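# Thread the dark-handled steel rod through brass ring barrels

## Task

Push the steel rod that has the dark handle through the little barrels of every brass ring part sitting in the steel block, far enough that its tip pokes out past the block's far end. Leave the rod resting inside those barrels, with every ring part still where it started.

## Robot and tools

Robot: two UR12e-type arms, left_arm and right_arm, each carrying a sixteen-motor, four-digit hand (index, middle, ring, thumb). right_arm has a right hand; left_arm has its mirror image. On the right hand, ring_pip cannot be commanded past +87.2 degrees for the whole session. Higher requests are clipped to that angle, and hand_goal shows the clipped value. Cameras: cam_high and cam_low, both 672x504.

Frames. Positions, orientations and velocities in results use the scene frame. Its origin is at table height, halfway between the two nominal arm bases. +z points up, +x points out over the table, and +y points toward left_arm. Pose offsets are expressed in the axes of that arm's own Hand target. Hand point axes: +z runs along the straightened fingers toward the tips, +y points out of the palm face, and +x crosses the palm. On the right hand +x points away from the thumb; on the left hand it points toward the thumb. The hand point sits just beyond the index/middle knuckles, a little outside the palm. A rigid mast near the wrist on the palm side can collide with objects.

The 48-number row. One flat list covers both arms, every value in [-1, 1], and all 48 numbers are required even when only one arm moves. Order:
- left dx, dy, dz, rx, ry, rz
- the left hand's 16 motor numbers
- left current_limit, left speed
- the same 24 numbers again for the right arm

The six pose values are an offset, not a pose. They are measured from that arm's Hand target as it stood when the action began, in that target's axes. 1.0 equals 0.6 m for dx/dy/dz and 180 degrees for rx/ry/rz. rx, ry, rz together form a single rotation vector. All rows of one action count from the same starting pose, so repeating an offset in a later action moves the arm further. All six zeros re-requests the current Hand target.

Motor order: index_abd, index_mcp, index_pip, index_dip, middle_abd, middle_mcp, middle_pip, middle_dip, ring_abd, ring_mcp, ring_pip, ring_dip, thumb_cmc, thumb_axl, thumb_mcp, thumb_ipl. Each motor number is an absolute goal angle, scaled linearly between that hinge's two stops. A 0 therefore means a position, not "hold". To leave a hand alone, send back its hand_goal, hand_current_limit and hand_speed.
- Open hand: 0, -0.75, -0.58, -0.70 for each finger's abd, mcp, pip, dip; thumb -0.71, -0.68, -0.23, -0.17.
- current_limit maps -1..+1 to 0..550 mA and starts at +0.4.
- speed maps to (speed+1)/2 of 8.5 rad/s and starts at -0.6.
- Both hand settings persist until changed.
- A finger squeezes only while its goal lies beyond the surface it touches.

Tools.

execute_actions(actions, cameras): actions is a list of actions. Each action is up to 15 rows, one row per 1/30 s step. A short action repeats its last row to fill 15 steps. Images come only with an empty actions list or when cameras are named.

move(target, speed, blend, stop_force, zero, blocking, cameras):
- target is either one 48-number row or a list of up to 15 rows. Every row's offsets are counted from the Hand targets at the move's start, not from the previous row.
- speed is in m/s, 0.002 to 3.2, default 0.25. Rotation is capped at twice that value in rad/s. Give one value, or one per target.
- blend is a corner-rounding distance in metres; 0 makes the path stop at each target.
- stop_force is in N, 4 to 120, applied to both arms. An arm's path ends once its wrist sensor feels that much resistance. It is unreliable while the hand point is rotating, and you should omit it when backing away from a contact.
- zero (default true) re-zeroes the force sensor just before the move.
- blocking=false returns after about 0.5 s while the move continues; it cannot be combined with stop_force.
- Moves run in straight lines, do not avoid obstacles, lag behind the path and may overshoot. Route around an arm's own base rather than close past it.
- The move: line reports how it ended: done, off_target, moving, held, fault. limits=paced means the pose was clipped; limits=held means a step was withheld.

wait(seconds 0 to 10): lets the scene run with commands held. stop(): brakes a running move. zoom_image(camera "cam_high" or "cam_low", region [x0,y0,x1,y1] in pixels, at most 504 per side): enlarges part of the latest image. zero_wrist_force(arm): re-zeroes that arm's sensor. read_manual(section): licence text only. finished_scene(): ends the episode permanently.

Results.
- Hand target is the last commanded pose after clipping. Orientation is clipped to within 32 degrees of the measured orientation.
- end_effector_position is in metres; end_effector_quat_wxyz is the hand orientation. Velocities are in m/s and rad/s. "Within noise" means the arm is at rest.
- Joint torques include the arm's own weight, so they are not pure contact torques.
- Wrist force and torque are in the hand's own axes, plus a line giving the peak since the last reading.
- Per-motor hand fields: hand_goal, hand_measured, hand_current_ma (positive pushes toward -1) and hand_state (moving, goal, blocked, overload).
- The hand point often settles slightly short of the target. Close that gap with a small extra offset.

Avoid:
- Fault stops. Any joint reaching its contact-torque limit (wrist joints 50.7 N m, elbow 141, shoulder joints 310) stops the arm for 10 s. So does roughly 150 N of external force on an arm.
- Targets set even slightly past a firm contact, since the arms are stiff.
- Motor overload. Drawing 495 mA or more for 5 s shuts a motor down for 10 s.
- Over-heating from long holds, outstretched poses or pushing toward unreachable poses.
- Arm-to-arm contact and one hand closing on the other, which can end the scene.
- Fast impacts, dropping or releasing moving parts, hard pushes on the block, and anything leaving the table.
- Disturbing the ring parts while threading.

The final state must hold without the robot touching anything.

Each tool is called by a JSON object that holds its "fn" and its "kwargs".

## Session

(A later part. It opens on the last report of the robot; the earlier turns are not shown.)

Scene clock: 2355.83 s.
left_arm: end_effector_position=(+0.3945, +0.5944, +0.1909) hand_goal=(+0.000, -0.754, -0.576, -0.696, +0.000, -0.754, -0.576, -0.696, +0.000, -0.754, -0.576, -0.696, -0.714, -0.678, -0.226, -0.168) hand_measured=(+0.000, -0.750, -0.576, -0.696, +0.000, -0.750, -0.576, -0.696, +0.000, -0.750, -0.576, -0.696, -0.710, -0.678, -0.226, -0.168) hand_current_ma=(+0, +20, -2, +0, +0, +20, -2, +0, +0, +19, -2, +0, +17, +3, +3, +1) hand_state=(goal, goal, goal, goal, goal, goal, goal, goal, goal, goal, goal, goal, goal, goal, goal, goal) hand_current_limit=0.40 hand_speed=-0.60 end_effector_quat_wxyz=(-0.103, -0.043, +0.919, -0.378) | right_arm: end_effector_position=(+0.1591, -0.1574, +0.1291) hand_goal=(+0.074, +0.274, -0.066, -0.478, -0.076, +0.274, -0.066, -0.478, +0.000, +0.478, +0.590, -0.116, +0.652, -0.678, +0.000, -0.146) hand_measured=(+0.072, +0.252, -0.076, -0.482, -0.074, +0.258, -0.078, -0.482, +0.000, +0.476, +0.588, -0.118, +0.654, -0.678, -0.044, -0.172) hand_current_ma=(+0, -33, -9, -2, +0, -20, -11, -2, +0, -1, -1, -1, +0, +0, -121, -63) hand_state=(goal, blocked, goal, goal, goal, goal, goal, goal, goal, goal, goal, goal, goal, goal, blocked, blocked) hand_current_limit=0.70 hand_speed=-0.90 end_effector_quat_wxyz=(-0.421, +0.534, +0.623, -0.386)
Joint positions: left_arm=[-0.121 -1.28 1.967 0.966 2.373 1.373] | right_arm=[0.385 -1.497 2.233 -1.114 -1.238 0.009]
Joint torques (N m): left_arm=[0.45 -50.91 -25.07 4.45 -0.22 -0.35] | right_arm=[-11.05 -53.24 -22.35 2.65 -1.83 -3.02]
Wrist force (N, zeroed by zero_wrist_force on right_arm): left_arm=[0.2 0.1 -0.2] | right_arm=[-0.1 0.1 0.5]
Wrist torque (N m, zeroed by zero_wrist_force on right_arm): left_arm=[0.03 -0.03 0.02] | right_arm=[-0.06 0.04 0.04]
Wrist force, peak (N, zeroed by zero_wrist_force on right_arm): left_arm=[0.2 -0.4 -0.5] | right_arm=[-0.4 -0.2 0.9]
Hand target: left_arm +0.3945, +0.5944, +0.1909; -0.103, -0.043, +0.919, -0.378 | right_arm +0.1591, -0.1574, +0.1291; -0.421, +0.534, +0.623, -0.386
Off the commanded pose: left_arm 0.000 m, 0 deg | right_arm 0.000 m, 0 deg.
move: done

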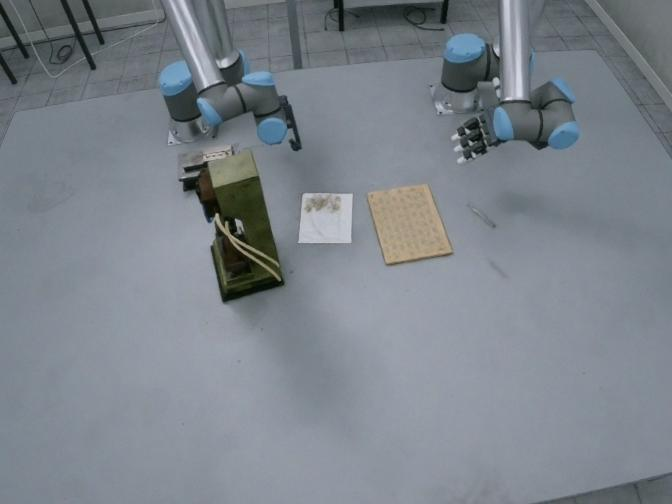

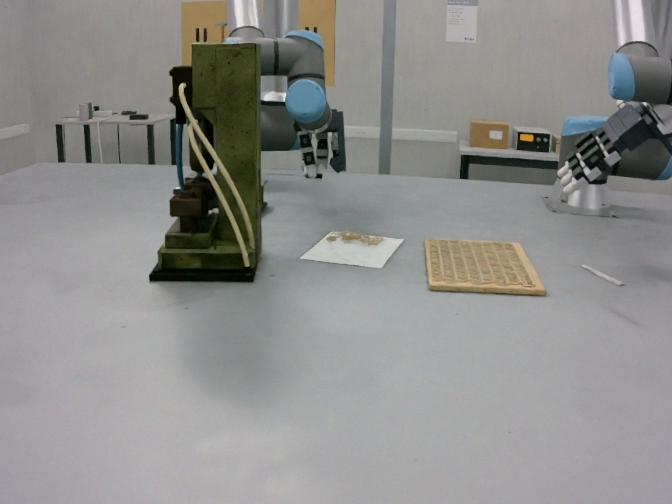

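{"fn": "move", "kwargs": {"target": [0,0,0,0,0,0,0,-0.754,-0.576,-0.696,0,-0.754,-0.576,-0.696,0,-0.754,-0.576,-0.696,-0.714,-0.678,-0.226,-0.168,0.4,-0.6,0.0224,0.0024,0.0007,0,0,0,0.075,0.274,-0.0657,-0.4783,-0.075,0.274,-0.0657,-0.4783,0,0.479,0.591,-0.116,0.653,-0.678,0.0,-0.146,0.7,-0.9], "speed": 0.02, "cameras": ["cam_high", "cam_low"]}}

{"fn": "zoom_image", "kwargs": {"camera": "cam_high", "region": [218, 142, 240, 158]}}

{"fn": "zoom_image", "kwargs": {"camera": "cam_low", "region": [256, 160, 316, 190]}}

{"fn": "move", "kwargs": {"target": [0,0,0,0,0,0,0,-0.754,-0.576,-0.696,0,-0.754,-0.576,-0.696,0,-0.754,-0.576,-0.696,-0.714,-0.678,-0.226,-0.168,0.4,-0.6,-0.00019,0.00155,0.00058,0,0,0,0.075,0.274,-0.0657,-0.4783,-0.075,0.274,-0.0657,-0.4783,0,0.479,0.591,-0.116,0.653,-0.678,0.0,-0.146,0.7,-0.9], "speed": 0.01}}

{"fn": "move", "kwargs": {"target": [0,0,0,0,0,0,0,-0.754,-0.576,-0.696,0,-0.754,-0.576,-0.696,0,-0.754,-0.576,-0.696,-0.714,-0.678,-0.226,-0.168,0.4,-0.6,-0.00019,0.00155,0.00058,0,0,0,0.075,0.274,-0.0657,-0.4783,-0.075,0.274,-0.0657,-0.4783,0,0.479,0.591,-0.116,0.653,-0.678,0.0,-0.146,0.7,-0.9], "speed": 0.01}}

{"fn": "move", "kwargs": {"target": [0,0,0,0,0,0,0,-0.754,-0.576,-0.696,0,-0.754,-0.576,-0.696,0,-0.754,-0.576,-0.696,-0.714,-0.678,-0.226,-0.168,0.4,-0.6,-0.00019,0.00155,0.00058,0,0,0,0.075,0.274,-0.0657,-0.4783,-0.075,0.274,-0.0657,-0.4783,0,0.479,0.591,-0.116,0.653,-0.678,0.0,-0.146,0.7,-0.9], "speed": 0.01, "cameras": ["cam_high", "cam_low"]}}

{"fn": "zoom_image", "kwargs": {"camera": "cam_high", "region": [218, 142, 240, 158]}}

{"fn": "zoom_image", "kwargs": {"camera": "cam_low", "region": [256, 160, 316, 190]}}

Scene clock: 2380.73 s.
left_arm: end_effector_position=(+0.3945, +0.5944, +0.1909) hand_goal=(+0.000, -0.754, -0.576, -0.696, +0.000, -0.754, -0.576, -0.696, +0.000, -0.754, -0.576, -0.696, -0.714, -0.678, -0.226, -0.168) hand_measured=(+0.000, -0.750, -0.576, -0.696, +0.000, -0.750, -0.576, -0.696, +0.000, -0.750, -0.576, -0.696, -0.710, -0.678, -0.226, -0.168) hand_current_ma=(+0, +20, -2, +0, +0, +20, -2, +0, +0, +19, -2, +0, +17, +3, +3, +1) hand_state=(goal, goal, goal, goal, goal, goal, goal, goal, goal, goal, goal, goal, goal, goal, goal, goal) hand_current_limit=0.40 hand_speed=-0.60 end_effector_quat_wxyz=(-0.103, -0.043, +0.919, -0.378) | right_arm: end_effector_position=(+0.1582, -0.1441, +0.1291) hand_goal=(+0.074, +0.274, -0.066, -0.478, -0.076, +0.274, -0.066, -0.478, +0.000, +0.478, +0.590, -0.116, +0.652, -0.678, +0.000, -0.146) hand_measured=(+0.072, +0.252, -0.076, -0.482, -0.074, +0.258, -0.078, -0.482, +0.000, +0.476, +0.588, -0.118, +0.654, -0.678, -0.044, -0.172) hand_current_ma=(+0, -33, -9, -2, +0, -20, -11, -2, +0, -1, -1, -1, +0, +0, -121, -63) hand_state=(goal, blocked, goal, goal, goal, goal, goal, goal, goal, goal, goal, goal, goal, goal, blocked, blocked) hand_current_limit=0.70 hand_speed=-0.90 end_effector_quat_wxyz=(-0.421, +0.534, +0.623, -0.386)
Joint positions: left_arm=[-0.121 -1.28 1.967 0.966 2.373 1.373] | right_arm=[0.41 -1.484 2.219 -1.116 -1.215 0.019]
Joint torques (N m): left_arm=[-1.25 -49.42 -24.24 4.77 -0.1 -0.6] | right_arm=[11.93 -28.89 -34.8 -2.59 1.64 3.48]
Wrist force (N, zeroed by zero_wrist_force on right_arm): left_arm=[0.1 0.1 -0.3] | right_arm=[-0.5 0.0 0.6]
Wrist torque (N m, zeroed by zero_wrist_force on right_arm): left_arm=[0.04 -0.02 0.01] | right_arm=[-0.08 0.08 -0.31]
Wrist force, peak (N, zeroed by zero_wrist_force on right_arm): left_arm=[0.2 -0.2 -0.7] | right_arm=[0.1 0.0 1.0]
Hand target: left_arm +0.3945, +0.5944, +0.1909; -0.103, -0.043, +0.919, -0.378 | right_arm +0.1582, -0.1439, +0.1291; -0.421, +0.534, +0.623, -0.386
Off the commanded pose: left_arm 0.000 m, 0 deg | right_arm 0.000 m, 0 deg.
move: done

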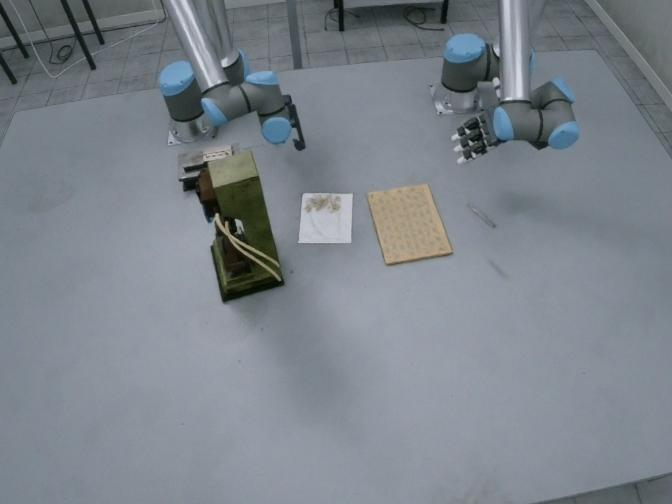

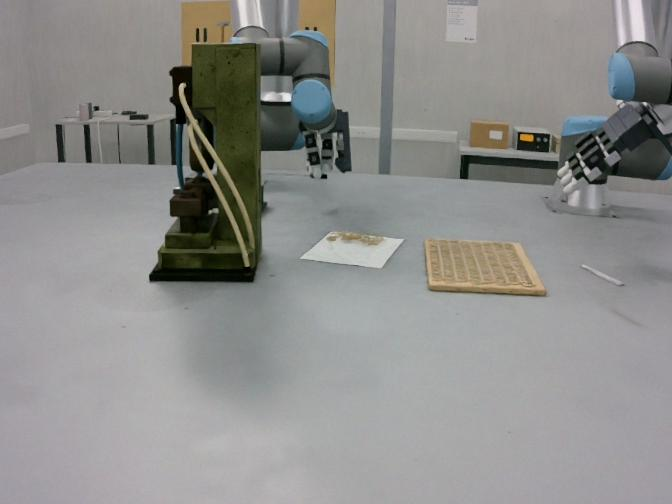

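Scaled by 22.909.

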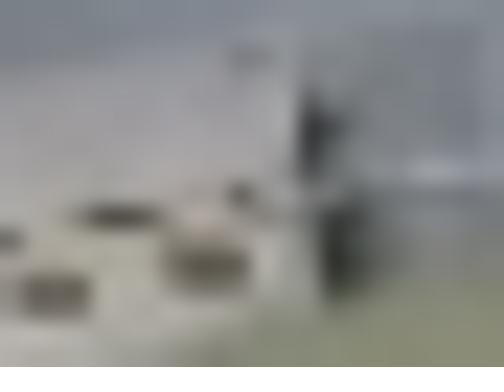

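Scaled by 8.400.

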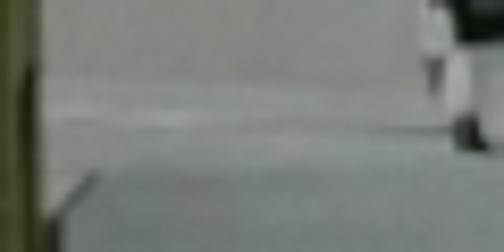

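Scene clock: 2381.43 s.
left_arm: end_effector_position=(+0.3945, +0.5944, +0.1909) hand_goal=(+0.000, -0.754, -0.576, -0.696, +0.000, -0.754, -0.576, -0.696, +0.000, -0.754, -0.576, -0.696, -0.714, -0.678, -0.226, -0.168) hand_measured=(+0.000, -0.750, -0.576, -0.696, +0.000, -0.750, -0.576, -0.696, +0.000, -0.750, -0.576, -0.696, -0.710, -0.678, -0.226, -0.168) hand_current_ma=(+0, +20, -2, +0, +0, +20, -2, +0, +0, +19, -2, +0, +17, +3, +3, +1) hand_state=(goal, goal, goal, goal, goal, goal, goal, goal, goal, goal, goal, goal, goal, goal, goal, goal) hand_current_limit=0.40 hand_speed=-0.60 end_effector_quat_wxyz=(-0.103, -0.043, +0.919, -0.378) | right_arm: end_effector_position=(+0.1582, -0.1439, +0.1282) hand_goal=(+0.074, +0.274, -0.066, -0.478, -0.076, +0.274, -0.066, -0.478, +0.000, +0.478, +0.590, -0.116, +0.652, -0.678, +0.000, -0.146) hand_measured=(+0.072, +0.252, -0.076, -0.482, -0.074, +0.258, -0.078, -0.482, +0.000, +0.476, +0.588, -0.118, +0.654, -0.678, -0.044, -0.172) hand_current_ma=(+0, -33, -9, -2, +0, -20, -11, -2, +0, -1, -1, -1, +0, +0, -121, -63) hand_state=(goal, blocked, goal, goal, goal, goal, goal, goal, goal, goal, goal, goal, goal, goal, blocked, blocked) hand_current_limit=0.70 hand_speed=-0.90 end_effector_quat_wxyz=(-0.421, +0.534, +0.623, -0.386)
Joint positions: left_arm=[-0.121 -1.28 1.967 0.966 2.373 1.373] | right_arm=[0.41 -1.483 2.22 -1.118 -1.215 0.019]
Joint torques (N m): left_arm=[2.59 -49.54 -25.2 4.26 -0.23 -0.91] | right_arm=[12.61 -27.86 -22.12 -2.75 1.67 3.62]
Wrist force (N, zeroed by zero_wrist_force on right_arm): left_arm=[0.4 0.0 -0.2] | right_arm=[0.1 -0.1 0.9]
Wrist torque (N m, zeroed by zero_wrist_force on right_arm): left_arm=[0.02 -0.05 0.03] | right_arm=[-0.11 0.01 -0.27]
Wrist force, peak (N, zeroed by zero_wrist_force on right_arm): left_arm=[0.1 -0.3 -0.5] | right_arm=[0.1 0.1 1.0]
Hand target: left_arm +0.3945, +0.5944, +0.1909; -0.103, -0.043, +0.919, -0.378 | right_arm +0.1582, -0.1439, +0.1281; -0.421, +0.534, +0.623, -0.386
Off the commanded pose: left_arm 0.000 m, 0 deg | right_arm 0.000 m, 0 deg.
move: done

Scene clock: 2382.13 s.
left_arm: end_effector_position=(+0.3945, +0.5944, +0.1909) hand_goal=(+0.000, -0.754, -0.576, -0.696, +0.000, -0.754, -0.576, -0.696, +0.000, -0.754, -0.576, -0.696, -0.714, -0.678, -0.226, -0.168) hand_measured=(+0.000, -0.750, -0.576, -0.696, +0.000, -0.750, -0.576, -0.696, +0.000, -0.750, -0.576, -0.696, -0.710, -0.678, -0.226, -0.168) hand_current_ma=(+0, +20, -2, +0, +0, +20, -2, +0, +0, +19, -2, +0, +17, +3, +3, +1) hand_state=(goal, goal, goal, goal, goal, goal, goal, goal, goal, goal, goal, goal, goal, goal, goal, goal) hand_current_limit=0.40 hand_speed=-0.60 end_effector_quat_wxyz=(-0.103, -0.043, +0.919, -0.378) | right_arm: end_effector_position=(+0.1582, -0.1439, +0.1272) hand_goal=(+0.074, +0.274, -0.066, -0.478, -0.076, +0.274, -0.066, -0.478, +0.000, +0.478, +0.590, -0.116, +0.652, -0.678, +0.000, -0.146) hand_measured=(+0.072, +0.252, -0.076, -0.482, -0.074, +0.258, -0.078, -0.482, +0.000, +0.476, +0.588, -0.118, +0.654, -0.678, -0.044, -0.172) hand_current_ma=(+0, -33, -9, -2, +0, -20, -11, -2, +0, -1, -1, -1, +0, +0, -120, -63) hand_state=(goal, blocked, goal, goal, goal, goal, goal, goal, goal, goal, goal, goal, goal, goal, blocked, blocked) hand_current_limit=0.70 hand_speed=-0.90 end_effector_quat_wxyz=(-0.421, +0.534, +0.623, -0.386)
Joint positions: left_arm=[-0.121 -1.28 1.967 0.966 2.373 1.373] | right_arm=[0.41 -1.482 2.221 -1.12 -1.215 0.019]
Joint torques (N m): left_arm=[1.67 -50.65 -25.15 4.88 -0.42 -0.86] | right_arm=[10.46 -28.54 -22.2 -2.71 1.64 3.62]
Wrist force (N, zeroed by zero_wrist_force on right_arm): left_arm=[-0.1 0.0 -0.3] | right_arm=[-0.4 0.2 0.5]
Wrist torque (N m, zeroed by zero_wrist_force on right_arm): left_arm=[0.03 0.00 0.00] | right_arm=[-0.05 0.08 -0.30]
Wrist force, peak (N, zeroed by zero_wrist_force on right_arm): left_arm=[0.1 -0.3 -0.6] | right_arm=[-0.5 0.0 0.8]
Hand target: left_arm +0.3945, +0.5944, +0.1909; -0.103, -0.043, +0.919, -0.378 | right_arm +0.1582, -0.1439, +0.1271; -0.421, +0.534, +0.623, -0.386
Off the commanded pose: left_arm 0.000 m, 0 deg | right_arm 0.000 m, 0 deg.
move: done

Scene clock: 2382.83 s.
left_arm: end_effector_position=(+0.3945, +0.5944, +0.1909) hand_goal=(+0.000, -0.754, -0.576, -0.696, +0.000, -0.754, -0.576, -0.696, +0.000, -0.754, -0.576, -0.696, -0.714, -0.678, -0.226, -0.168) hand_measured=(+0.000, -0.750, -0.576, -0.696, +0.000, -0.750, -0.576, -0.696, +0.000, -0.750, -0.576, -0.696, -0.710, -0.678, -0.226, -0.168) hand_current_ma=(+0, +20, -2, +0, +0, +20, -2, +0, +0, +19, -2, +0, +17, +3, +3, +1) hand_state=(goal, goal, goal, goal, goal, goal, goal, goal, goal, goal, goal, goal, goal, goal, goal, goal) hand_current_limit=0.40 hand_speed=-0.60 end_effector_quat_wxyz=(-0.103, -0.043, +0.919, -0.378) | right_arm: end_effector_position=(+0.1582, -0.1439, +0.1262) hand_goal=(+0.074, +0.274, -0.066, -0.478, -0.076, +0.274, -0.066, -0.478, +0.000, +0.478, +0.590, -0.116, +0.652, -0.678, +0.000, -0.146) hand_measured=(+0.072, +0.252, -0.076, -0.482, -0.074, +0.258, -0.078, -0.482, +0.000, +0.476, +0.588, -0.118, +0.654, -0.678, -0.044, -0.172) hand_current_ma=(+0, -33, -9, -2, +0, -20, -11, -2, +0, -1, -1, -1, +0, +0, -119, -62) hand_state=(goal, blocked, goal, goal, goal, goal, goal, goal, goal, goal, goal, goal, goal, goal, blocked, blocked) hand_current_limit=0.70 hand_speed=-0.90 end_effector_quat_wxyz=(-0.421, +0.534, +0.623, -0.386)
Joint positions: left_arm=[-0.121 -1.28 1.967 0.966 2.373 1.373] | right_arm=[0.41 -1.48 2.221 -1.122 -1.215 0.019]
Joint torques (N m): left_arm=[0.76 -52.45 -23.61 4.06 -0.23 -1.29] | right_arm=[9.02 -29 -22.07 -2.6 1.22 3.33]
Wrist force (N, zeroed by zero_wrist_force on right_arm): left_arm=[0.1 -0.1 -0.4] | right_arm=[-0.1 0.1 0.8]
Wrist torque (N m, zeroed by zero_wrist_force on right_arm): left_arm=[0.02 -0.02 0.01] | right_arm=[-0.09 0.04 -0.28]
Wrist force, peak (N, zeroed by zero_wrist_force on right_arm): left_arm=[0.2 0.1 -0.5] | right_arm=[0.1 0.1 0.9]
Hand target: left_arm +0.3945, +0.5944, +0.1909; -0.103, -0.043, +0.919, -0.378 | right_arm +0.1582, -0.1439, +0.1261; -0.421, +0.534, +0.623, -0.386
Off the commanded pose: left_arm 0.000 m, 0 deg | right_arm 0.000 m, 0 deg.
move: done

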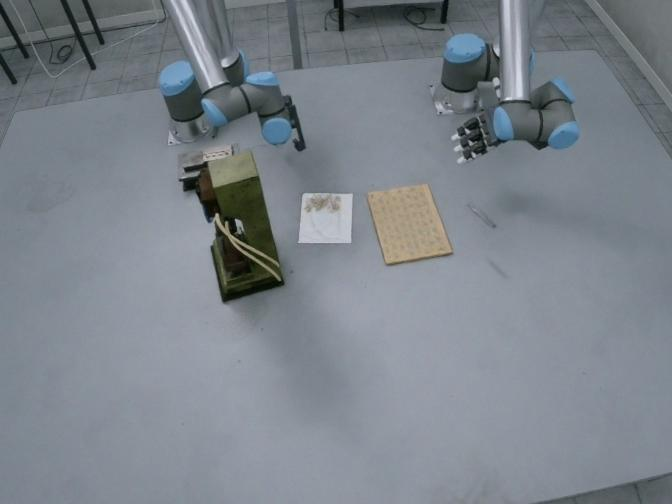

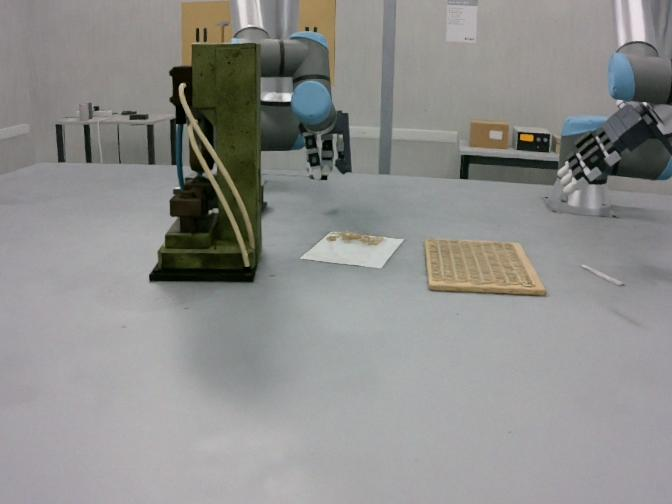

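Scaled by 22.909.

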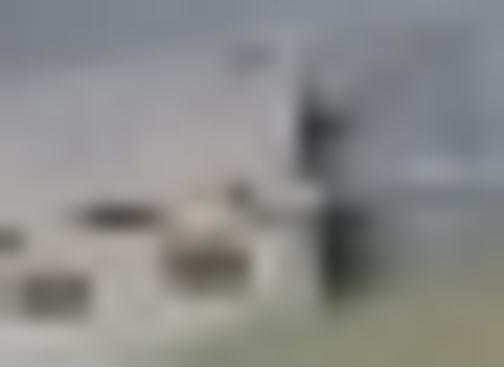

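Scaled by 8.400.

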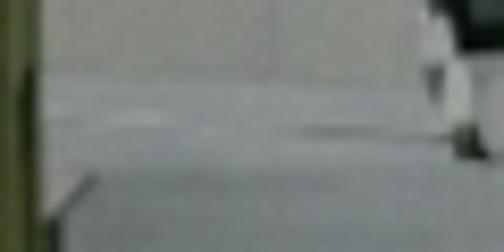

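{"fn": "move", "kwargs": {"target": [0,0,0,0,0,0,0,-0.754,-0.576,-0.696,0,-0.754,-0.576,-0.696,0,-0.754,-0.576,-0.696,-0.714,-0.678,-0.226,-0.168,0.4,-0.6,0.0005,-0.0045,-0.0017,-0.0005,0.0024,-0.0065,0.075,0.274,-0.0657,-0.4783,-0.075,0.274,-0.0657,-0.4783,0,0.479,0.591,-0.116,0.653,-0.678,0.0,-0.146,0.7,-0.9], "speed": 0.01, "cameras": ["cam_high", "cam_low"]}}

{"fn": "zoom_image", "kwargs": {"camera": "cam_high", "region": [218, 142, 240, 158]}}

{"fn": "zoom_image", "kwargs": {"camera": "cam_low", "region": [256, 160, 316, 190]}}

Scene clock: 2419.97 s.
left_arm: end_effector_position=(+0.3945, +0.5944, +0.1909) hand_goal=(+0.000, -0.754, -0.576, -0.696, +0.000, -0.754, -0.576, -0.696, +0.000, -0.754, -0.576, -0.696, -0.714, -0.678, -0.226, -0.168) hand_measured=(+0.000, -0.750, -0.576, -0.696, +0.000, -0.750, -0.576, -0.696, +0.000, -0.750, -0.576, -0.696, -0.710, -0.678, -0.226, -0.168) hand_current_ma=(+0, +20, -2, +0, +0, +20, -2, +0, +0, +19, -2, +0, +17, +3, +3, +1) hand_state=(goal, goal, goal, goal, goal, goal, goal, goal, goal, goal, goal, goal, goal, goal, goal, goal) hand_current_limit=0.40 hand_speed=-0.60 end_effector_quat_wxyz=(-0.103, -0.043, +0.919, -0.378) | right_arm: end_effector_position=(+0.1582, -0.1439, +0.1290) hand_goal=(+0.074, +0.274, -0.066, -0.478, -0.076, +0.274, -0.066, -0.478, +0.000, +0.478, +0.590, -0.116, +0.652, -0.678, +0.000, -0.146) hand_measured=(+0.072, +0.252, -0.076, -0.482, -0.074, +0.258, -0.078, -0.482, +0.000, +0.476, +0.588, -0.118, +0.654, -0.678, -0.042, -0.172) hand_current_ma=(-1, -33, -9, -2, +0, -20, -11, -2, +0, -1, -1, -1, +0, +0, -119, -62) hand_state=(goal, blocked, goal, goal, goal, goal, goal, goal, goal, goal, goal, goal, goal, goal, blocked, blocked) hand_current_limit=0.70 hand_speed=-0.90 end_effector_quat_wxyz=(-0.426, +0.530, +0.627, -0.379)
Joint positions: left_arm=[-0.121 -1.28 1.967 0.966 2.373 1.373] | right_arm=[0.404 -1.489 2.223 -1.117 -1.214 -0.003]
Joint torques (N m): left_arm=[1.58 -51.41 -24.71 4.19 -0.44 -1.06] | right_arm=[-9.1 -53.49 -22.2 2.75 2.03 -3.42]
Wrist force (N, zeroed by zero_wrist_force on right_arm): left_arm=[0.4 -0.2 -0.4] | right_arm=[-0.2 -0.2 0.4]
Wrist torque (N m, zeroed by zero_wrist_force on right_arm): left_arm=[0.01 -0.06 0.04] | right_arm=[-0.10 0.04 0.05]
Wrist force, peak (N, zeroed by zero_wrist_force on right_arm): left_arm=[0.3 0.2 -0.6] | right_arm=[-0.4 0.0 1.0]
Hand target: left_arm +0.3945, +0.5944, +0.1909; -0.103, -0.043, +0.919, -0.378 | right_arm +0.1582, -0.1439, +0.1290; -0.426, +0.530, +0.627, -0.379
Off the commanded pose: left_arm 0.000 m, 0 deg | right_arm 0.000 m, 0 deg.
move: done

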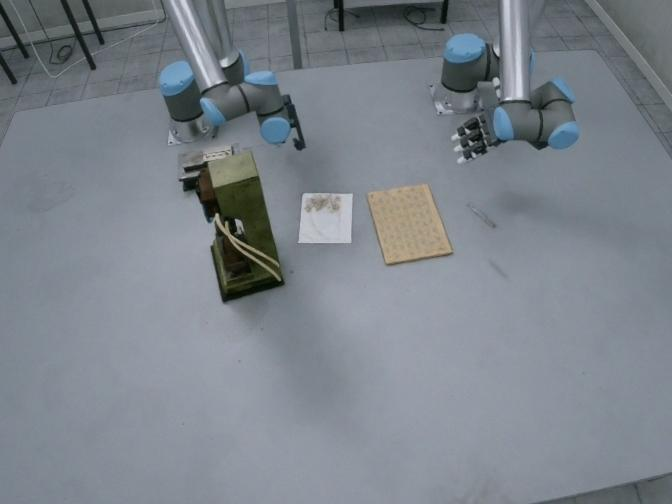

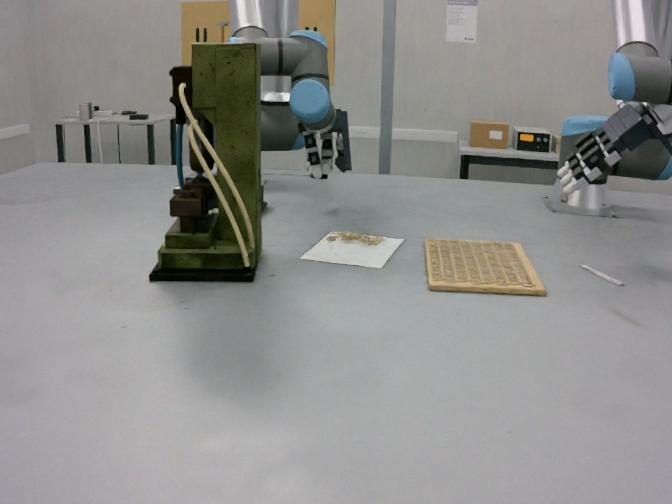

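Scaled by 22.909.

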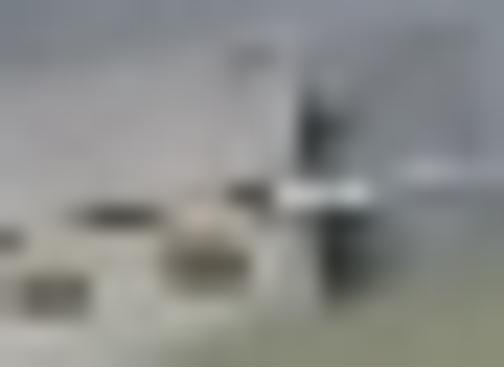

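Scaled by 8.400.

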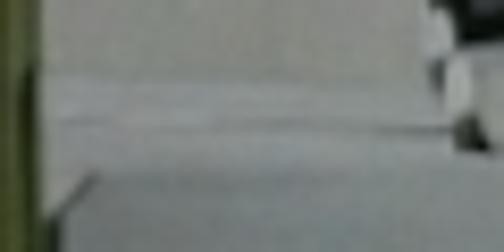

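{"fn": "move", "kwargs": {"target": [0,0,0,0,0,0,0,-0.754,-0.576,-0.696,0,-0.754,-0.576,-0.696,0,-0.754,-0.576,-0.696,-0.714,-0.678,-0.226,-0.168,0.4,-0.6,-0.00828,-0.00108,-0.00032,0,0,0,0.075,0.274,-0.0657,-0.4783,-0.075,0.274,-0.0657,-0.4783,0,0.479,0.591,-0.116,0.653,-0.678,0.0,-0.146,0.7,-0.9], "speed": 0.01, "stop_force": 4, "cameras": ["cam_high"]}}

{"fn": "zoom_image", "kwargs": {"camera": "cam_high", "region": [218, 142, 240, 158]}}

{"fn": "move", "kwargs": {"target": [0,0,0,0,0,0,0,-0.754,-0.576,-0.696,0,-0.754,-0.576,-0.696,0,-0.754,-0.576,-0.696,-0.714,-0.678,-0.226,-0.168,0.4,-0.6,-0.00828,-0.00108,-0.00032,0,0,0,0.075,0.274,-0.0657,-0.4783,-0.075,0.274,-0.0657,-0.4783,0,0.479,0.591,-0.116,0.653,-0.678,0.0,-0.146,0.7,-0.9], "speed": 0.01, "stop_force": 4, "cameras": ["cam_high"]}}

{"fn": "zoom_image", "kwargs": {"camera": "cam_high", "region": [218, 142, 240, 158]}}

{"fn": "move", "kwargs": {"target": [0,0,0,0,0,0,0,-0.754,-0.576,-0.696,0,-0.754,-0.576,-0.696,0,-0.754,-0.576,-0.696,-0.714,-0.678,-0.226,-0.168,0.4,-0.6,-0.00828,-0.00108,-0.00032,0,0,0,0.075,0.274,-0.0657,-0.4783,-0.075,0.274,-0.0657,-0.4783,0,0.479,0.591,-0.116,0.653,-0.678,0.0,-0.146,0.7,-0.9], "speed": 0.01, "stop_force": 4, "cameras": ["cam_high", "cam_low"]}}

{"fn": "zoom_image", "kwargs": {"camera": "cam_high", "region": [218, 142, 240, 158]}}

{"fn": "zoom_image", "kwargs": {"camera": "cam_low", "region": [256, 160, 316, 190]}}

Scene clock: 2453.23 s.
left_arm: end_effector_position=(+0.3945, +0.5944, +0.1909) hand_goal=(+0.000, -0.754, -0.576, -0.696, +0.000, -0.754, -0.576, -0.696, +0.000, -0.754, -0.576, -0.696, -0.714, -0.678, -0.226, -0.168) hand_measured=(+0.000, -0.750, -0.576, -0.696, +0.000, -0.750, -0.576, -0.696, +0.000, -0.750, -0.576, -0.696, -0.710, -0.678, -0.226, -0.168) hand_current_ma=(+0, +20, -2, +0, +0, +20, -2, +0, +0, +19, -2, +0, +17, +3, +3, +1) hand_state=(goal, goal, goal, goal, goal, goal, goal, goal, goal, goal, goal, goal, goal, goal, goal, goal) hand_current_limit=0.40 hand_speed=-0.60 end_effector_quat_wxyz=(-0.103, -0.043, +0.919, -0.378) | right_arm: end_effector_position=(+0.1586, -0.1489, +0.1290) hand_goal=(+0.074, +0.274, -0.066, -0.478, -0.076, +0.274, -0.066, -0.478, +0.000, +0.478, +0.590, -0.116, +0.652, -0.678, +0.000, -0.146) hand_measured=(+0.072, +0.252, -0.076, -0.482, -0.074, +0.258, -0.078, -0.482, +0.000, +0.476, +0.588, -0.118, +0.654, -0.678, -0.042, -0.172) hand_current_ma=(-1, -33, -9, -2, +0, -20, -11, -2, +0, -1, -1, -1, +0, +0, -119, -62) hand_state=(goal, blocked, goal, goal, goal, goal, goal, goal, goal, goal, goal, goal, goal, goal, blocked, blocked) hand_current_limit=0.70 hand_speed=-0.90 end_effector_quat_wxyz=(-0.426, +0.530, +0.627, -0.379)
Joint positions: left_arm=[-0.121 -1.28 1.967 0.966 2.373 1.373] | right_arm=[0.394 -1.494 2.229 -1.116 -1.222 -0.007]
Joint torques (N m): left_arm=[0.16 -50.42 -25.2 4.34 -0.44 -0.76] | right_arm=[-10.25 -53.05 -22.03 2.78 -2.05 -3.26]
Wrist force (N, zeroed by zero_wrist_force on right_arm): left_arm=[0.4 0.2 -0.2] | right_arm=[-0.2 0.4 0.8]
Wrist torque (N m, zeroed by zero_wrist_force on right_arm): left_arm=[0.04 -0.05 0.03] | right_arm=[-0.04 0.04 0.06]
Wrist force, peak (N, zeroed by zero_wrist_force on right_arm): left_arm=[0.0 0.2 -0.6] | right_arm=[-0.4 0.2 1.0]
Hand target: left_arm +0.3945, +0.5944, +0.1909; -0.103, -0.043, +0.919, -0.378 | right_arm +0.1586, -0.1489, +0.1290; -0.426, +0.530, +0.627, -0.379
Off the commanded pose: left_arm 0.000 m, 0 deg | right_arm 0.000 m, 0 deg.
move: done
Images, in order (width x height): cam_high 672x504.

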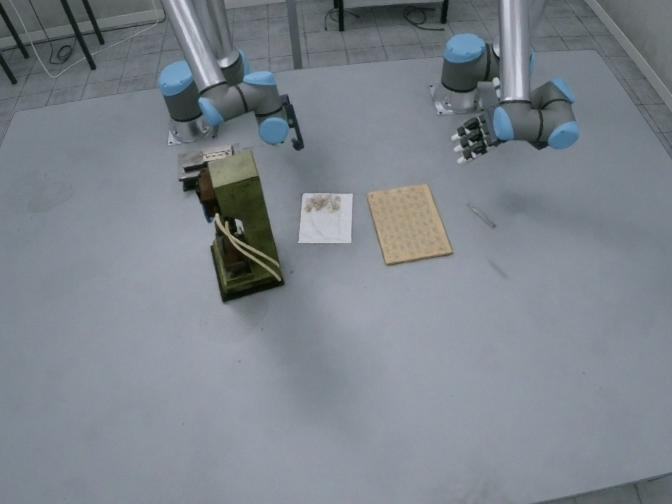

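Scaled by 22.909.

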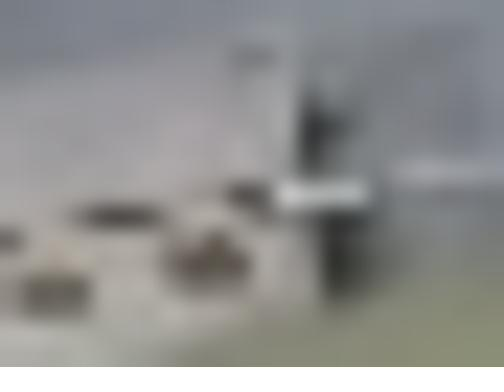

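Scene clock: 2454.67 s.
left_arm: end_effector_position=(+0.3945, +0.5944, +0.1909) hand_goal=(+0.000, -0.754, -0.576, -0.696, +0.000, -0.754, -0.576, -0.696, +0.000, -0.754, -0.576, -0.696, -0.714, -0.678, -0.226, -0.168) hand_measured=(+0.000, -0.750, -0.576, -0.696, +0.000, -0.750, -0.576, -0.696, +0.000, -0.750, -0.576, -0.696, -0.710, -0.678, -0.226, -0.168) hand_current_ma=(+0, +20, -2, +0, +0, +20, -2, +0, +0, +19, -2, +0, +17, +3, +3, +1) hand_state=(goal, goal, goal, goal, goal, goal, goal, goal, goal, goal, goal, goal, goal, goal, goal, goal) hand_current_limit=0.40 hand_speed=-0.60 end_effector_quat_wxyz=(-0.103, -0.043, +0.919, -0.378) | right_arm: end_effector_position=(+0.1589, -0.1539, +0.1290) hand_goal=(+0.074, +0.274, -0.066, -0.478, -0.076, +0.274, -0.066, -0.478, +0.000, +0.478, +0.590, -0.116, +0.652, -0.678, +0.000, -0.146) hand_measured=(+0.072, +0.252, -0.076, -0.482, -0.074, +0.258, -0.078, -0.482, +0.000, +0.476, +0.588, -0.118, +0.654, -0.678, -0.042, -0.172) hand_current_ma=(-1, -33, -9, -2, +0, -20, -11, -2, +0, -1, -1, -1, +0, +0, -119, -62) hand_state=(goal, blocked, goal, goal, goal, goal, goal, goal, goal, goal, goal, goal, goal, goal, blocked, blocked) hand_current_limit=0.70 hand_speed=-0.90 end_effector_quat_wxyz=(-0.426, +0.530, +0.627, -0.379)
Joint positions: left_arm=[-0.121 -1.28 1.967 0.966 2.373 1.373] | right_arm=[0.385 -1.498 2.234 -1.115 -1.231 -0.011]
Joint torques (N m): left_arm=[-1.21 -50.18 -25.11 4.73 0.11 -0.9] | right_arm=[-11.57 -54.99 -22.36 2.62 -1.55 -3.21]
Wrist force (N, zeroed by zero_wrist_force on right_arm): left_arm=[0.1 -0.2 -0.6] | right_arm=[0.1 0.1 0.4]
Wrist torque (N m, zeroed by zero_wrist_force on right_arm): left_arm=[0.03 -0.03 0.02] | right_arm=[-0.05 0.00 0.08]
Wrist force, peak (N, zeroed by zero_wrist_force on right_arm): left_arm=[0.1 -0.2 -0.6] | right_arm=[0.1 0.0 1.0]
Hand target: left_arm +0.3945, +0.5944, +0.1909; -0.103, -0.043, +0.919, -0.378 | right_arm +0.1589, -0.1539, +0.1290; -0.426, +0.530, +0.627, -0.379
Off the commanded pose: left_arm 0.000 m, 0 deg | right_arm 0.000 m, 0 deg.
move: done
Images, in order (width x height): cam_high 672x504.

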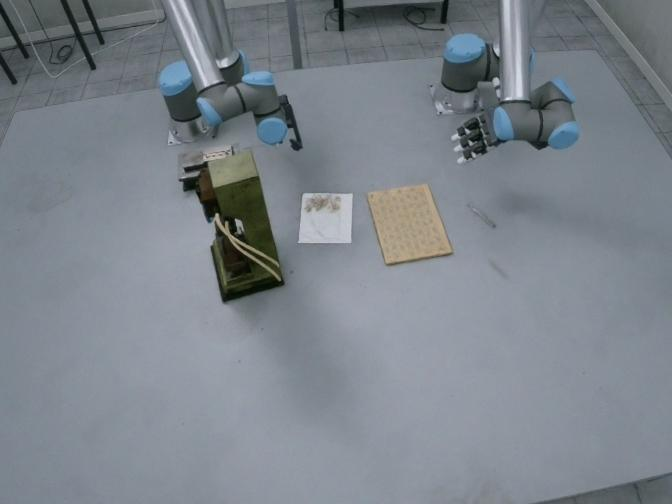

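Scaled by 22.909.

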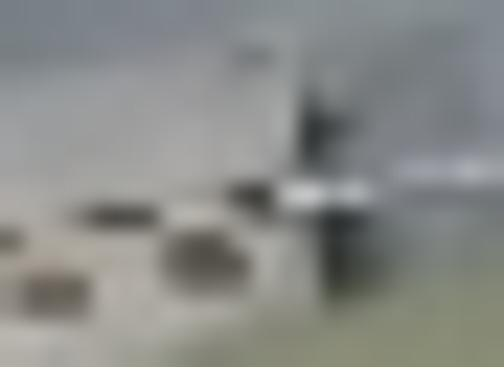

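Scene clock: 2456.10 s.
left_arm: end_effector_position=(+0.3945, +0.5944, +0.1909) hand_goal=(+0.000, -0.754, -0.576, -0.696, +0.000, -0.754, -0.576, -0.696, +0.000, -0.754, -0.576, -0.696, -0.714, -0.678, -0.226, -0.168) hand_measured=(+0.000, -0.750, -0.576, -0.696, +0.000, -0.750, -0.576, -0.696, +0.000, -0.750, -0.576, -0.696, -0.710, -0.678, -0.226, -0.168) hand_current_ma=(+0, +20, -2, +0, +0, +20, -2, +0, +0, +19, -2, +0, +17, +3, +3, +1) hand_state=(goal, goal, goal, goal, goal, goal, goal, goal, goal, goal, goal, goal, goal, goal, goal, goal) hand_current_limit=0.40 hand_speed=-0.60 end_effector_quat_wxyz=(-0.103, -0.043, +0.919, -0.378) | right_arm: end_effector_position=(+0.1592, -0.1589, +0.1290) hand_goal=(+0.074, +0.274, -0.066, -0.478, -0.076, +0.274, -0.066, -0.478, +0.000, +0.478, +0.590, -0.116, +0.652, -0.678, +0.000, -0.146) hand_measured=(+0.072, +0.252, -0.076, -0.482, -0.074, +0.258, -0.078, -0.482, +0.000, +0.476, +0.588, -0.118, +0.654, -0.678, -0.042, -0.172) hand_current_ma=(-1, -33, -9, -2, +0, -20, -11, -2, +0, -1, -1, -1, +0, +0, -119, -62) hand_state=(goal, blocked, goal, goal, goal, goal, goal, goal, goal, goal, goal, goal, goal, goal, blocked, blocked) hand_current_limit=0.70 hand_speed=-0.90 end_effector_quat_wxyz=(-0.426, +0.530, +0.627, -0.379)
Joint positions: left_arm=[-0.121 -1.28 1.967 0.966 2.373 1.373] | right_arm=[0.376 -1.503 2.239 -1.114 -1.239 -0.014]
Joint torques (N m): left_arm=[1.87 -49.97 -24.16 4.51 0.06 -0.61] | right_arm=[-10.41 -52.46 -21.97 2.84 -2.1 -3.11]
Wrist force (N, zeroed by zero_wrist_force on right_arm): left_arm=[0.2 -0.2 -0.4] | right_arm=[0.2 0.2 0.3]
Wrist torque (N m, zeroed by zero_wrist_force on right_arm): left_arm=[0.01 -0.03 0.02] | right_arm=[-0.03 -0.01 0.09]
Wrist force, peak (N, zeroed by zero_wrist_force on right_arm): left_arm=[0.2 0.1 -0.7] | right_arm=[-0.3 0.1 0.9]
Hand target: left_arm +0.3945, +0.5944, +0.1909; -0.103, -0.043, +0.919, -0.378 | right_arm +0.1592, -0.1589, +0.1290; -0.426, +0.530, +0.627, -0.379
Off the commanded pose: left_arm 0.000 m, 0 deg | right_arm 0.000 m, 0 deg.
move: done

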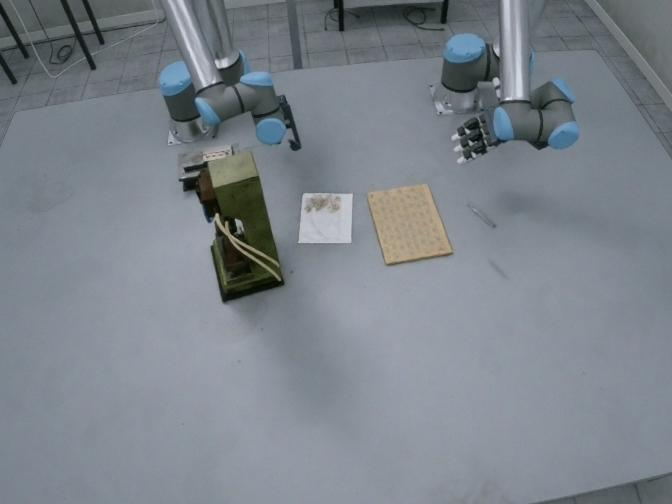

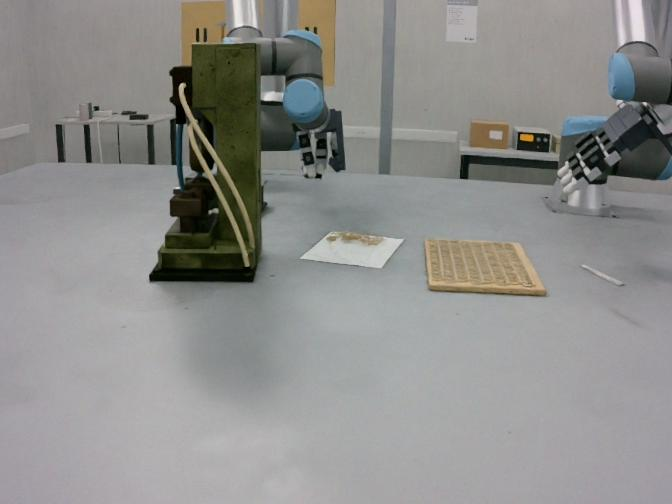

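Scaled by 22.909.

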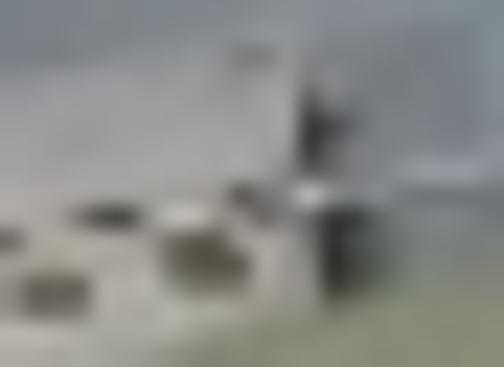

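Scaled by 8.400.

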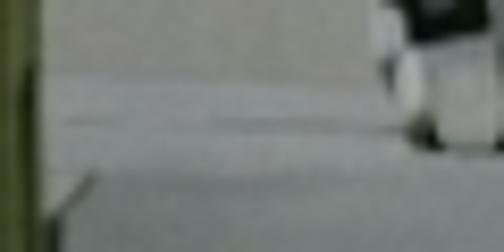

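{"fn": "move", "kwargs": {"target": [0,0,0,0,0,0,0,-0.754,-0.576,-0.696,0,-0.754,-0.576,-0.696,0,-0.754,-0.576,-0.696,-0.714,-0.678,-0.226,-0.168,0.4,-0.6,-0.00828,-0.00108,-0.00032,0,0,0,0.075,0.274,-0.0657,-0.4783,-0.075,0.274,-0.0657,-0.4783,0,0.479,0.591,-0.116,0.653,-0.678,0.0,-0.146,0.7,-0.9], "speed": 0.01, "stop_force": 4, "cameras": ["cam_high"]}}

{"fn": "zoom_image", "kwargs": {"camera": "cam_high", "region": [212, 142, 234, 158]}}

{"fn": "move", "kwargs": {"target": [0,0,0,0,0,0,0,-0.754,-0.576,-0.696,0,-0.754,-0.576,-0.696,0,-0.754,-0.576,-0.696,-0.714,-0.678,-0.226,-0.168,0.4,-0.6,-0.00828,-0.00108,-0.00032,0,0,0,0.075,0.274,-0.0657,-0.4783,-0.075,0.274,-0.0657,-0.4783,0,0.479,0.591,-0.116,0.653,-0.678,0.0,-0.146,0.7,-0.9], "speed": 0.01, "stop_force": 4, "cameras": ["cam_high"]}}

{"fn": "zoom_image", "kwargs": {"camera": "cam_high", "region": [212, 142, 234, 158]}}

{"fn": "move", "kwargs": {"target": [0,0,0,0,0,0,0,-0.754,-0.576,-0.696,0,-0.754,-0.576,-0.696,0,-0.754,-0.576,-0.696,-0.714,-0.678,-0.226,-0.168,0.4,-0.6,-0.00828,-0.00108,-0.00032,0,0,0,0.075,0.274,-0.0657,-0.4783,-0.075,0.274,-0.0657,-0.4783,0,0.479,0.591,-0.116,0.653,-0.678,0.0,-0.146,0.7,-0.9], "speed": 0.01, "stop_force": 4, "cameras": ["cam_high", "cam_low"]}}

{"fn": "zoom_image", "kwargs": {"camera": "cam_high", "region": [212, 142, 234, 158]}}

{"fn": "zoom_image", "kwargs": {"camera": "cam_low", "region": [256, 160, 316, 190]}}

Scene clock: 2498.40 s.
left_arm: end_effector_position=(+0.3945, +0.5944, +0.1909) hand_goal=(+0.000, -0.754, -0.576, -0.696, +0.000, -0.754, -0.576, -0.696, +0.000, -0.754, -0.576, -0.696, -0.714, -0.678, -0.226, -0.168) hand_measured=(+0.000, -0.750, -0.576, -0.696, +0.000, -0.750, -0.576, -0.696, +0.000, -0.750, -0.576, -0.696, -0.710, -0.678, -0.226, -0.168) hand_current_ma=(+0, +20, -2, +0, +0, +20, -2, +0, +0, +19, -2, +0, +17, +3, +3, +1) hand_state=(goal, goal, goal, goal, goal, goal, goal, goal, goal, goal, goal, goal, goal, goal, goal, goal) hand_current_limit=0.40 hand_speed=-0.60 end_effector_quat_wxyz=(-0.103, -0.043, +0.919, -0.378) | right_arm: end_effector_position=(+0.1595, -0.1639, +0.1291) hand_goal=(+0.074, +0.274, -0.066, -0.478, -0.076, +0.274, -0.066, -0.478, +0.000, +0.478, +0.590, -0.116, +0.652, -0.678, +0.000, -0.146) hand_measured=(+0.072, +0.252, -0.076, -0.482, -0.074, +0.258, -0.078, -0.482, +0.000, +0.476, +0.588, -0.118, +0.654, -0.678, -0.042, -0.172) hand_current_ma=(-1, -33, -9, -2, +0, -20, -11, -2, +0, -1, -1, -1, +0, +0, -119, -62) hand_state=(goal, blocked, goal, goal, goal, goal, goal, goal, goal, goal, goal, goal, goal, goal, blocked, blocked) hand_current_limit=0.70 hand_speed=-0.90 end_effector_quat_wxyz=(-0.426, +0.530, +0.627, -0.379)
Joint positions: left_arm=[-0.121 -1.28 1.967 0.966 2.373 1.373] | right_arm=[0.366 -1.508 2.244 -1.113 -1.248 -0.018]
Joint torques (N m): left_arm=[-0.03 -50.98 -23.8 4.64 -0.19 -0.45] | right_arm=[-10.49 -52.5 -22.21 2.93 -1.85 -3.24]
Wrist force (N, zeroed by zero_wrist_force on right_arm): left_arm=[0.0 0.0 -0.3] | right_arm=[0.0 0.0 0.2]
Wrist torque (N m, zeroed by zero_wrist_force on right_arm): left_arm=[0.03 -0.01 0.00] | right_arm=[-0.04 0.03 0.07]
Wrist force, peak (N, zeroed by zero_wrist_force on right_arm): left_arm=[0.6 0.2 -0.5] | right_arm=[-0.4 0.2 0.9]
Hand target: left_arm +0.3945, +0.5944, +0.1909; -0.103, -0.043, +0.919, -0.378 | right_arm +0.1595, -0.1639, +0.1291; -0.426, +0.530, +0.627, -0.379
Off the commanded pose: left_arm 0.000 m, 0 deg | right_arm 0.000 m, 0 deg.
move: done
Images, in order (width x height): cam_high 672x504.

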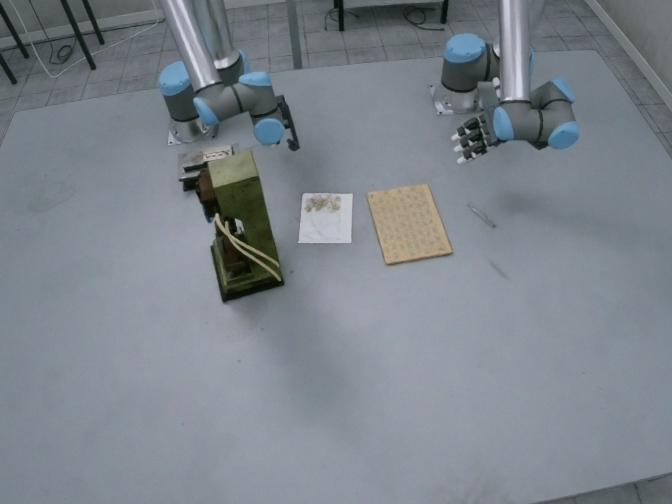

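Scaled by 22.909.

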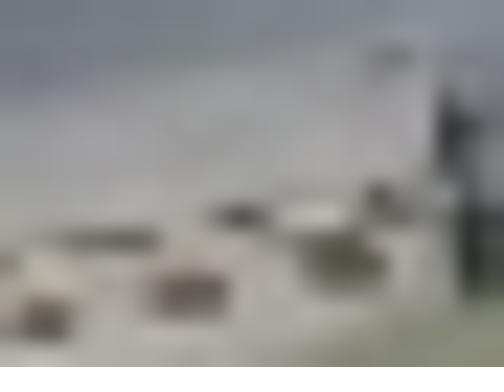

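Scene clock: 2499.83 s.
left_arm: end_effector_position=(+0.3945, +0.5944, +0.1909) hand_goal=(+0.000, -0.754, -0.576, -0.696, +0.000, -0.754, -0.576, -0.696, +0.000, -0.754, -0.576, -0.696, -0.714, -0.678, -0.226, -0.168) hand_measured=(+0.000, -0.750, -0.576, -0.696, +0.000, -0.750, -0.576, -0.696, +0.000, -0.750, -0.576, -0.696, -0.710, -0.678, -0.226, -0.168) hand_current_ma=(+0, +20, -2, +0, +0, +20, -2, +0, +0, +19, -2, +0, +17, +3, +3, +1) hand_state=(goal, goal, goal, goal, goal, goal, goal, goal, goal, goal, goal, goal, goal, goal, goal, goal) hand_current_limit=0.40 hand_speed=-0.60 end_effector_quat_wxyz=(-0.103, -0.043, +0.919, -0.378) | right_arm: end_effector_position=(+0.1599, -0.1689, +0.1291) hand_goal=(+0.074, +0.274, -0.066, -0.478, -0.076, +0.274, -0.066, -0.478, +0.000, +0.478, +0.590, -0.116, +0.652, -0.678, +0.000, -0.146) hand_measured=(+0.072, +0.252, -0.076, -0.482, -0.074, +0.258, -0.078, -0.482, +0.000, +0.476, +0.588, -0.118, +0.654, -0.678, -0.042, -0.172) hand_current_ma=(-1, -33, -9, -2, +0, -20, -11, -2, +0, -1, -1, -1, +0, +0, -119, -62) hand_state=(goal, blocked, goal, goal, goal, goal, goal, goal, goal, goal, goal, goal, goal, goal, blocked, blocked) hand_current_limit=0.70 hand_speed=-0.90 end_effector_quat_wxyz=(-0.426, +0.530, +0.627, -0.379)
Joint positions: left_arm=[-0.121 -1.28 1.967 0.966 2.373 1.373] | right_arm=[0.357 -1.513 2.249 -1.112 -1.257 -0.022]
Joint torques (N m): left_arm=[-1.65 -53.15 -23.97 4.46 -0.49 -1.37] | right_arm=[-10.07 -51.63 -22.37 2.79 -1.76 -3.24]
Wrist force (N, zeroed by zero_wrist_force on right_arm): left_arm=[0.3 0.1 -0.3] | right_arm=[-0.1 0.3 0.7]
Wrist torque (N m, zeroed by zero_wrist_force on right_arm): left_arm=[0.04 -0.05 0.03] | right_arm=[-0.04 0.03 0.06]
Wrist force, peak (N, zeroed by zero_wrist_force on right_arm): left_arm=[0.3 0.0 -0.6] | right_arm=[0.1 0.1 0.8]
Hand target: left_arm +0.3945, +0.5944, +0.1909; -0.103, -0.043, +0.919, -0.378 | right_arm +0.1599, -0.1689, +0.1291; -0.426, +0.530, +0.627, -0.379
Off the commanded pose: left_arm 0.000 m, 0 deg | right_arm 0.000 m, 0 deg.
move: done
Images, in order (width x height): cam_high 672x504.

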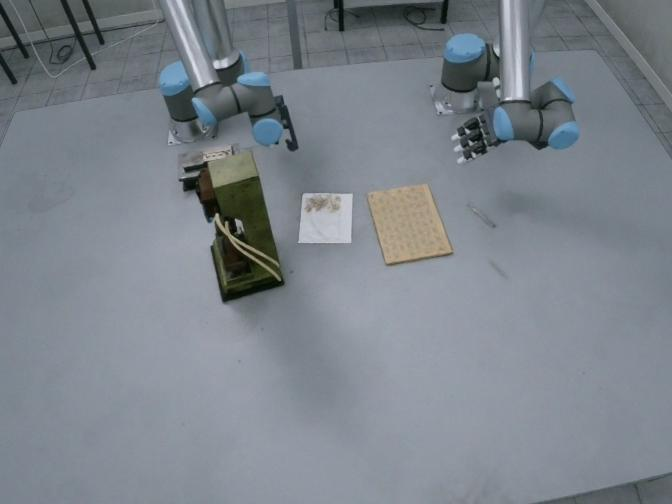

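Scaled by 22.909.

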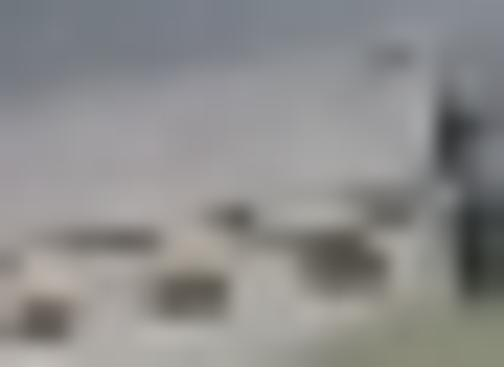

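Scene clock: 2501.27 s.
left_arm: end_effector_position=(+0.3945, +0.5944, +0.1909) hand_goal=(+0.000, -0.754, -0.576, -0.696, +0.000, -0.754, -0.576, -0.696, +0.000, -0.754, -0.576, -0.696, -0.714, -0.678, -0.226, -0.168) hand_measured=(+0.000, -0.750, -0.576, -0.696, +0.000, -0.750, -0.576, -0.696, +0.000, -0.750, -0.576, -0.696, -0.710, -0.678, -0.226, -0.168) hand_current_ma=(+0, +20, -2, +0, +0, +20, -2, +0, +0, +19, -2, +0, +17, +3, +3, +1) hand_state=(goal, goal, goal, goal, goal, goal, goal, goal, goal, goal, goal, goal, goal, goal, goal, goal) hand_current_limit=0.40 hand_speed=-0.60 end_effector_quat_wxyz=(-0.103, -0.043, +0.919, -0.378) | right_arm: end_effector_position=(+0.1602, -0.1739, +0.1291) hand_goal=(+0.074, +0.274, -0.066, -0.478, -0.076, +0.274, -0.066, -0.478, +0.000, +0.478, +0.590, -0.116, +0.652, -0.678, +0.000, -0.146) hand_measured=(+0.072, +0.252, -0.076, -0.482, -0.074, +0.258, -0.078, -0.482, +0.000, +0.476, +0.588, -0.118, +0.654, -0.678, -0.042, -0.172) hand_current_ma=(-1, -33, -9, -2, +0, -20, -11, -2, +0, -1, -1, -1, +0, +0, -119, -62) hand_state=(goal, blocked, goal, goal, goal, goal, goal, goal, goal, goal, goal, goal, goal, goal, blocked, blocked) hand_current_limit=0.70 hand_speed=-0.90 end_effector_quat_wxyz=(-0.426, +0.530, +0.627, -0.379)
Joint positions: left_arm=[-0.121 -1.28 1.967 0.966 2.373 1.373] | right_arm=[0.347 -1.517 2.254 -1.111 -1.266 -0.025]
Joint torques (N m): left_arm=[-1.75 -49.62 -24.55 4.21 -0.36 -0.6] | right_arm=[-10.44 -51.57 -22.01 2.86 -2.02 -3.1]
Wrist force (N, zeroed by zero_wrist_force on right_arm): left_arm=[0.3 -0.1 -0.5] | right_arm=[0.0 -0.1 0.5]
Wrist torque (N m, zeroed by zero_wrist_force on right_arm): left_arm=[0.03 -0.05 0.03] | right_arm=[-0.07 0.02 0.06]
Wrist force, peak (N, zeroed by zero_wrist_force on right_arm): left_arm=[0.6 0.0 -0.2] | right_arm=[0.2 0.0 1.0]
Hand target: left_arm +0.3945, +0.5944, +0.1909; -0.103, -0.043, +0.919, -0.378 | right_arm +0.1602, -0.1740, +0.1291; -0.426, +0.530, +0.627, -0.379
Off the commanded pose: left_arm 0.000 m, 0 deg | right_arm 0.000 m, 0 deg.
move: done

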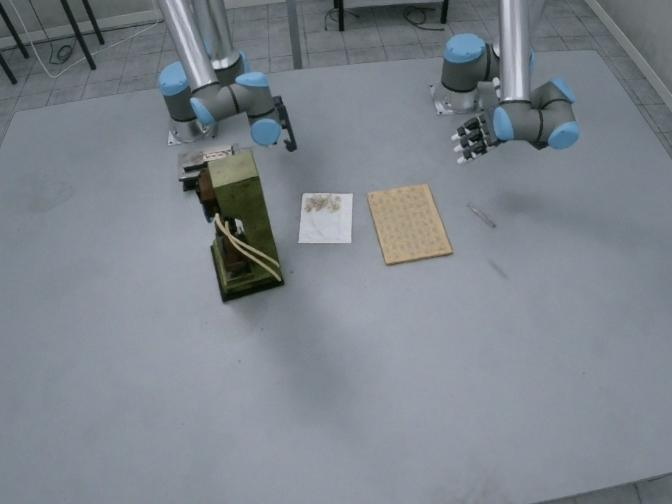

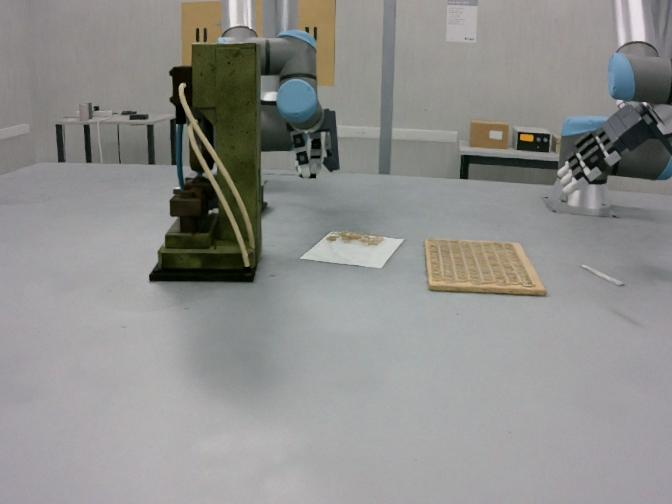

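Scaled by 22.909.

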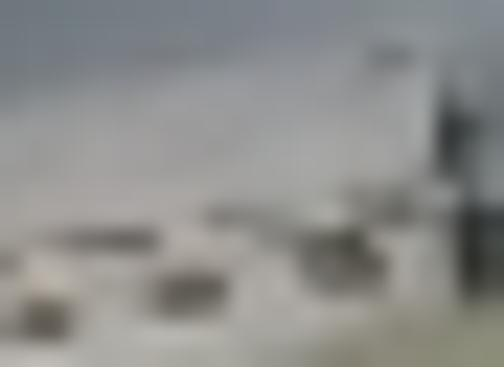

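Scaled by 8.400.

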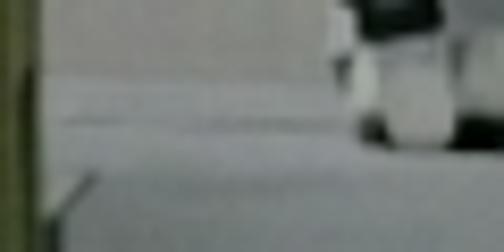

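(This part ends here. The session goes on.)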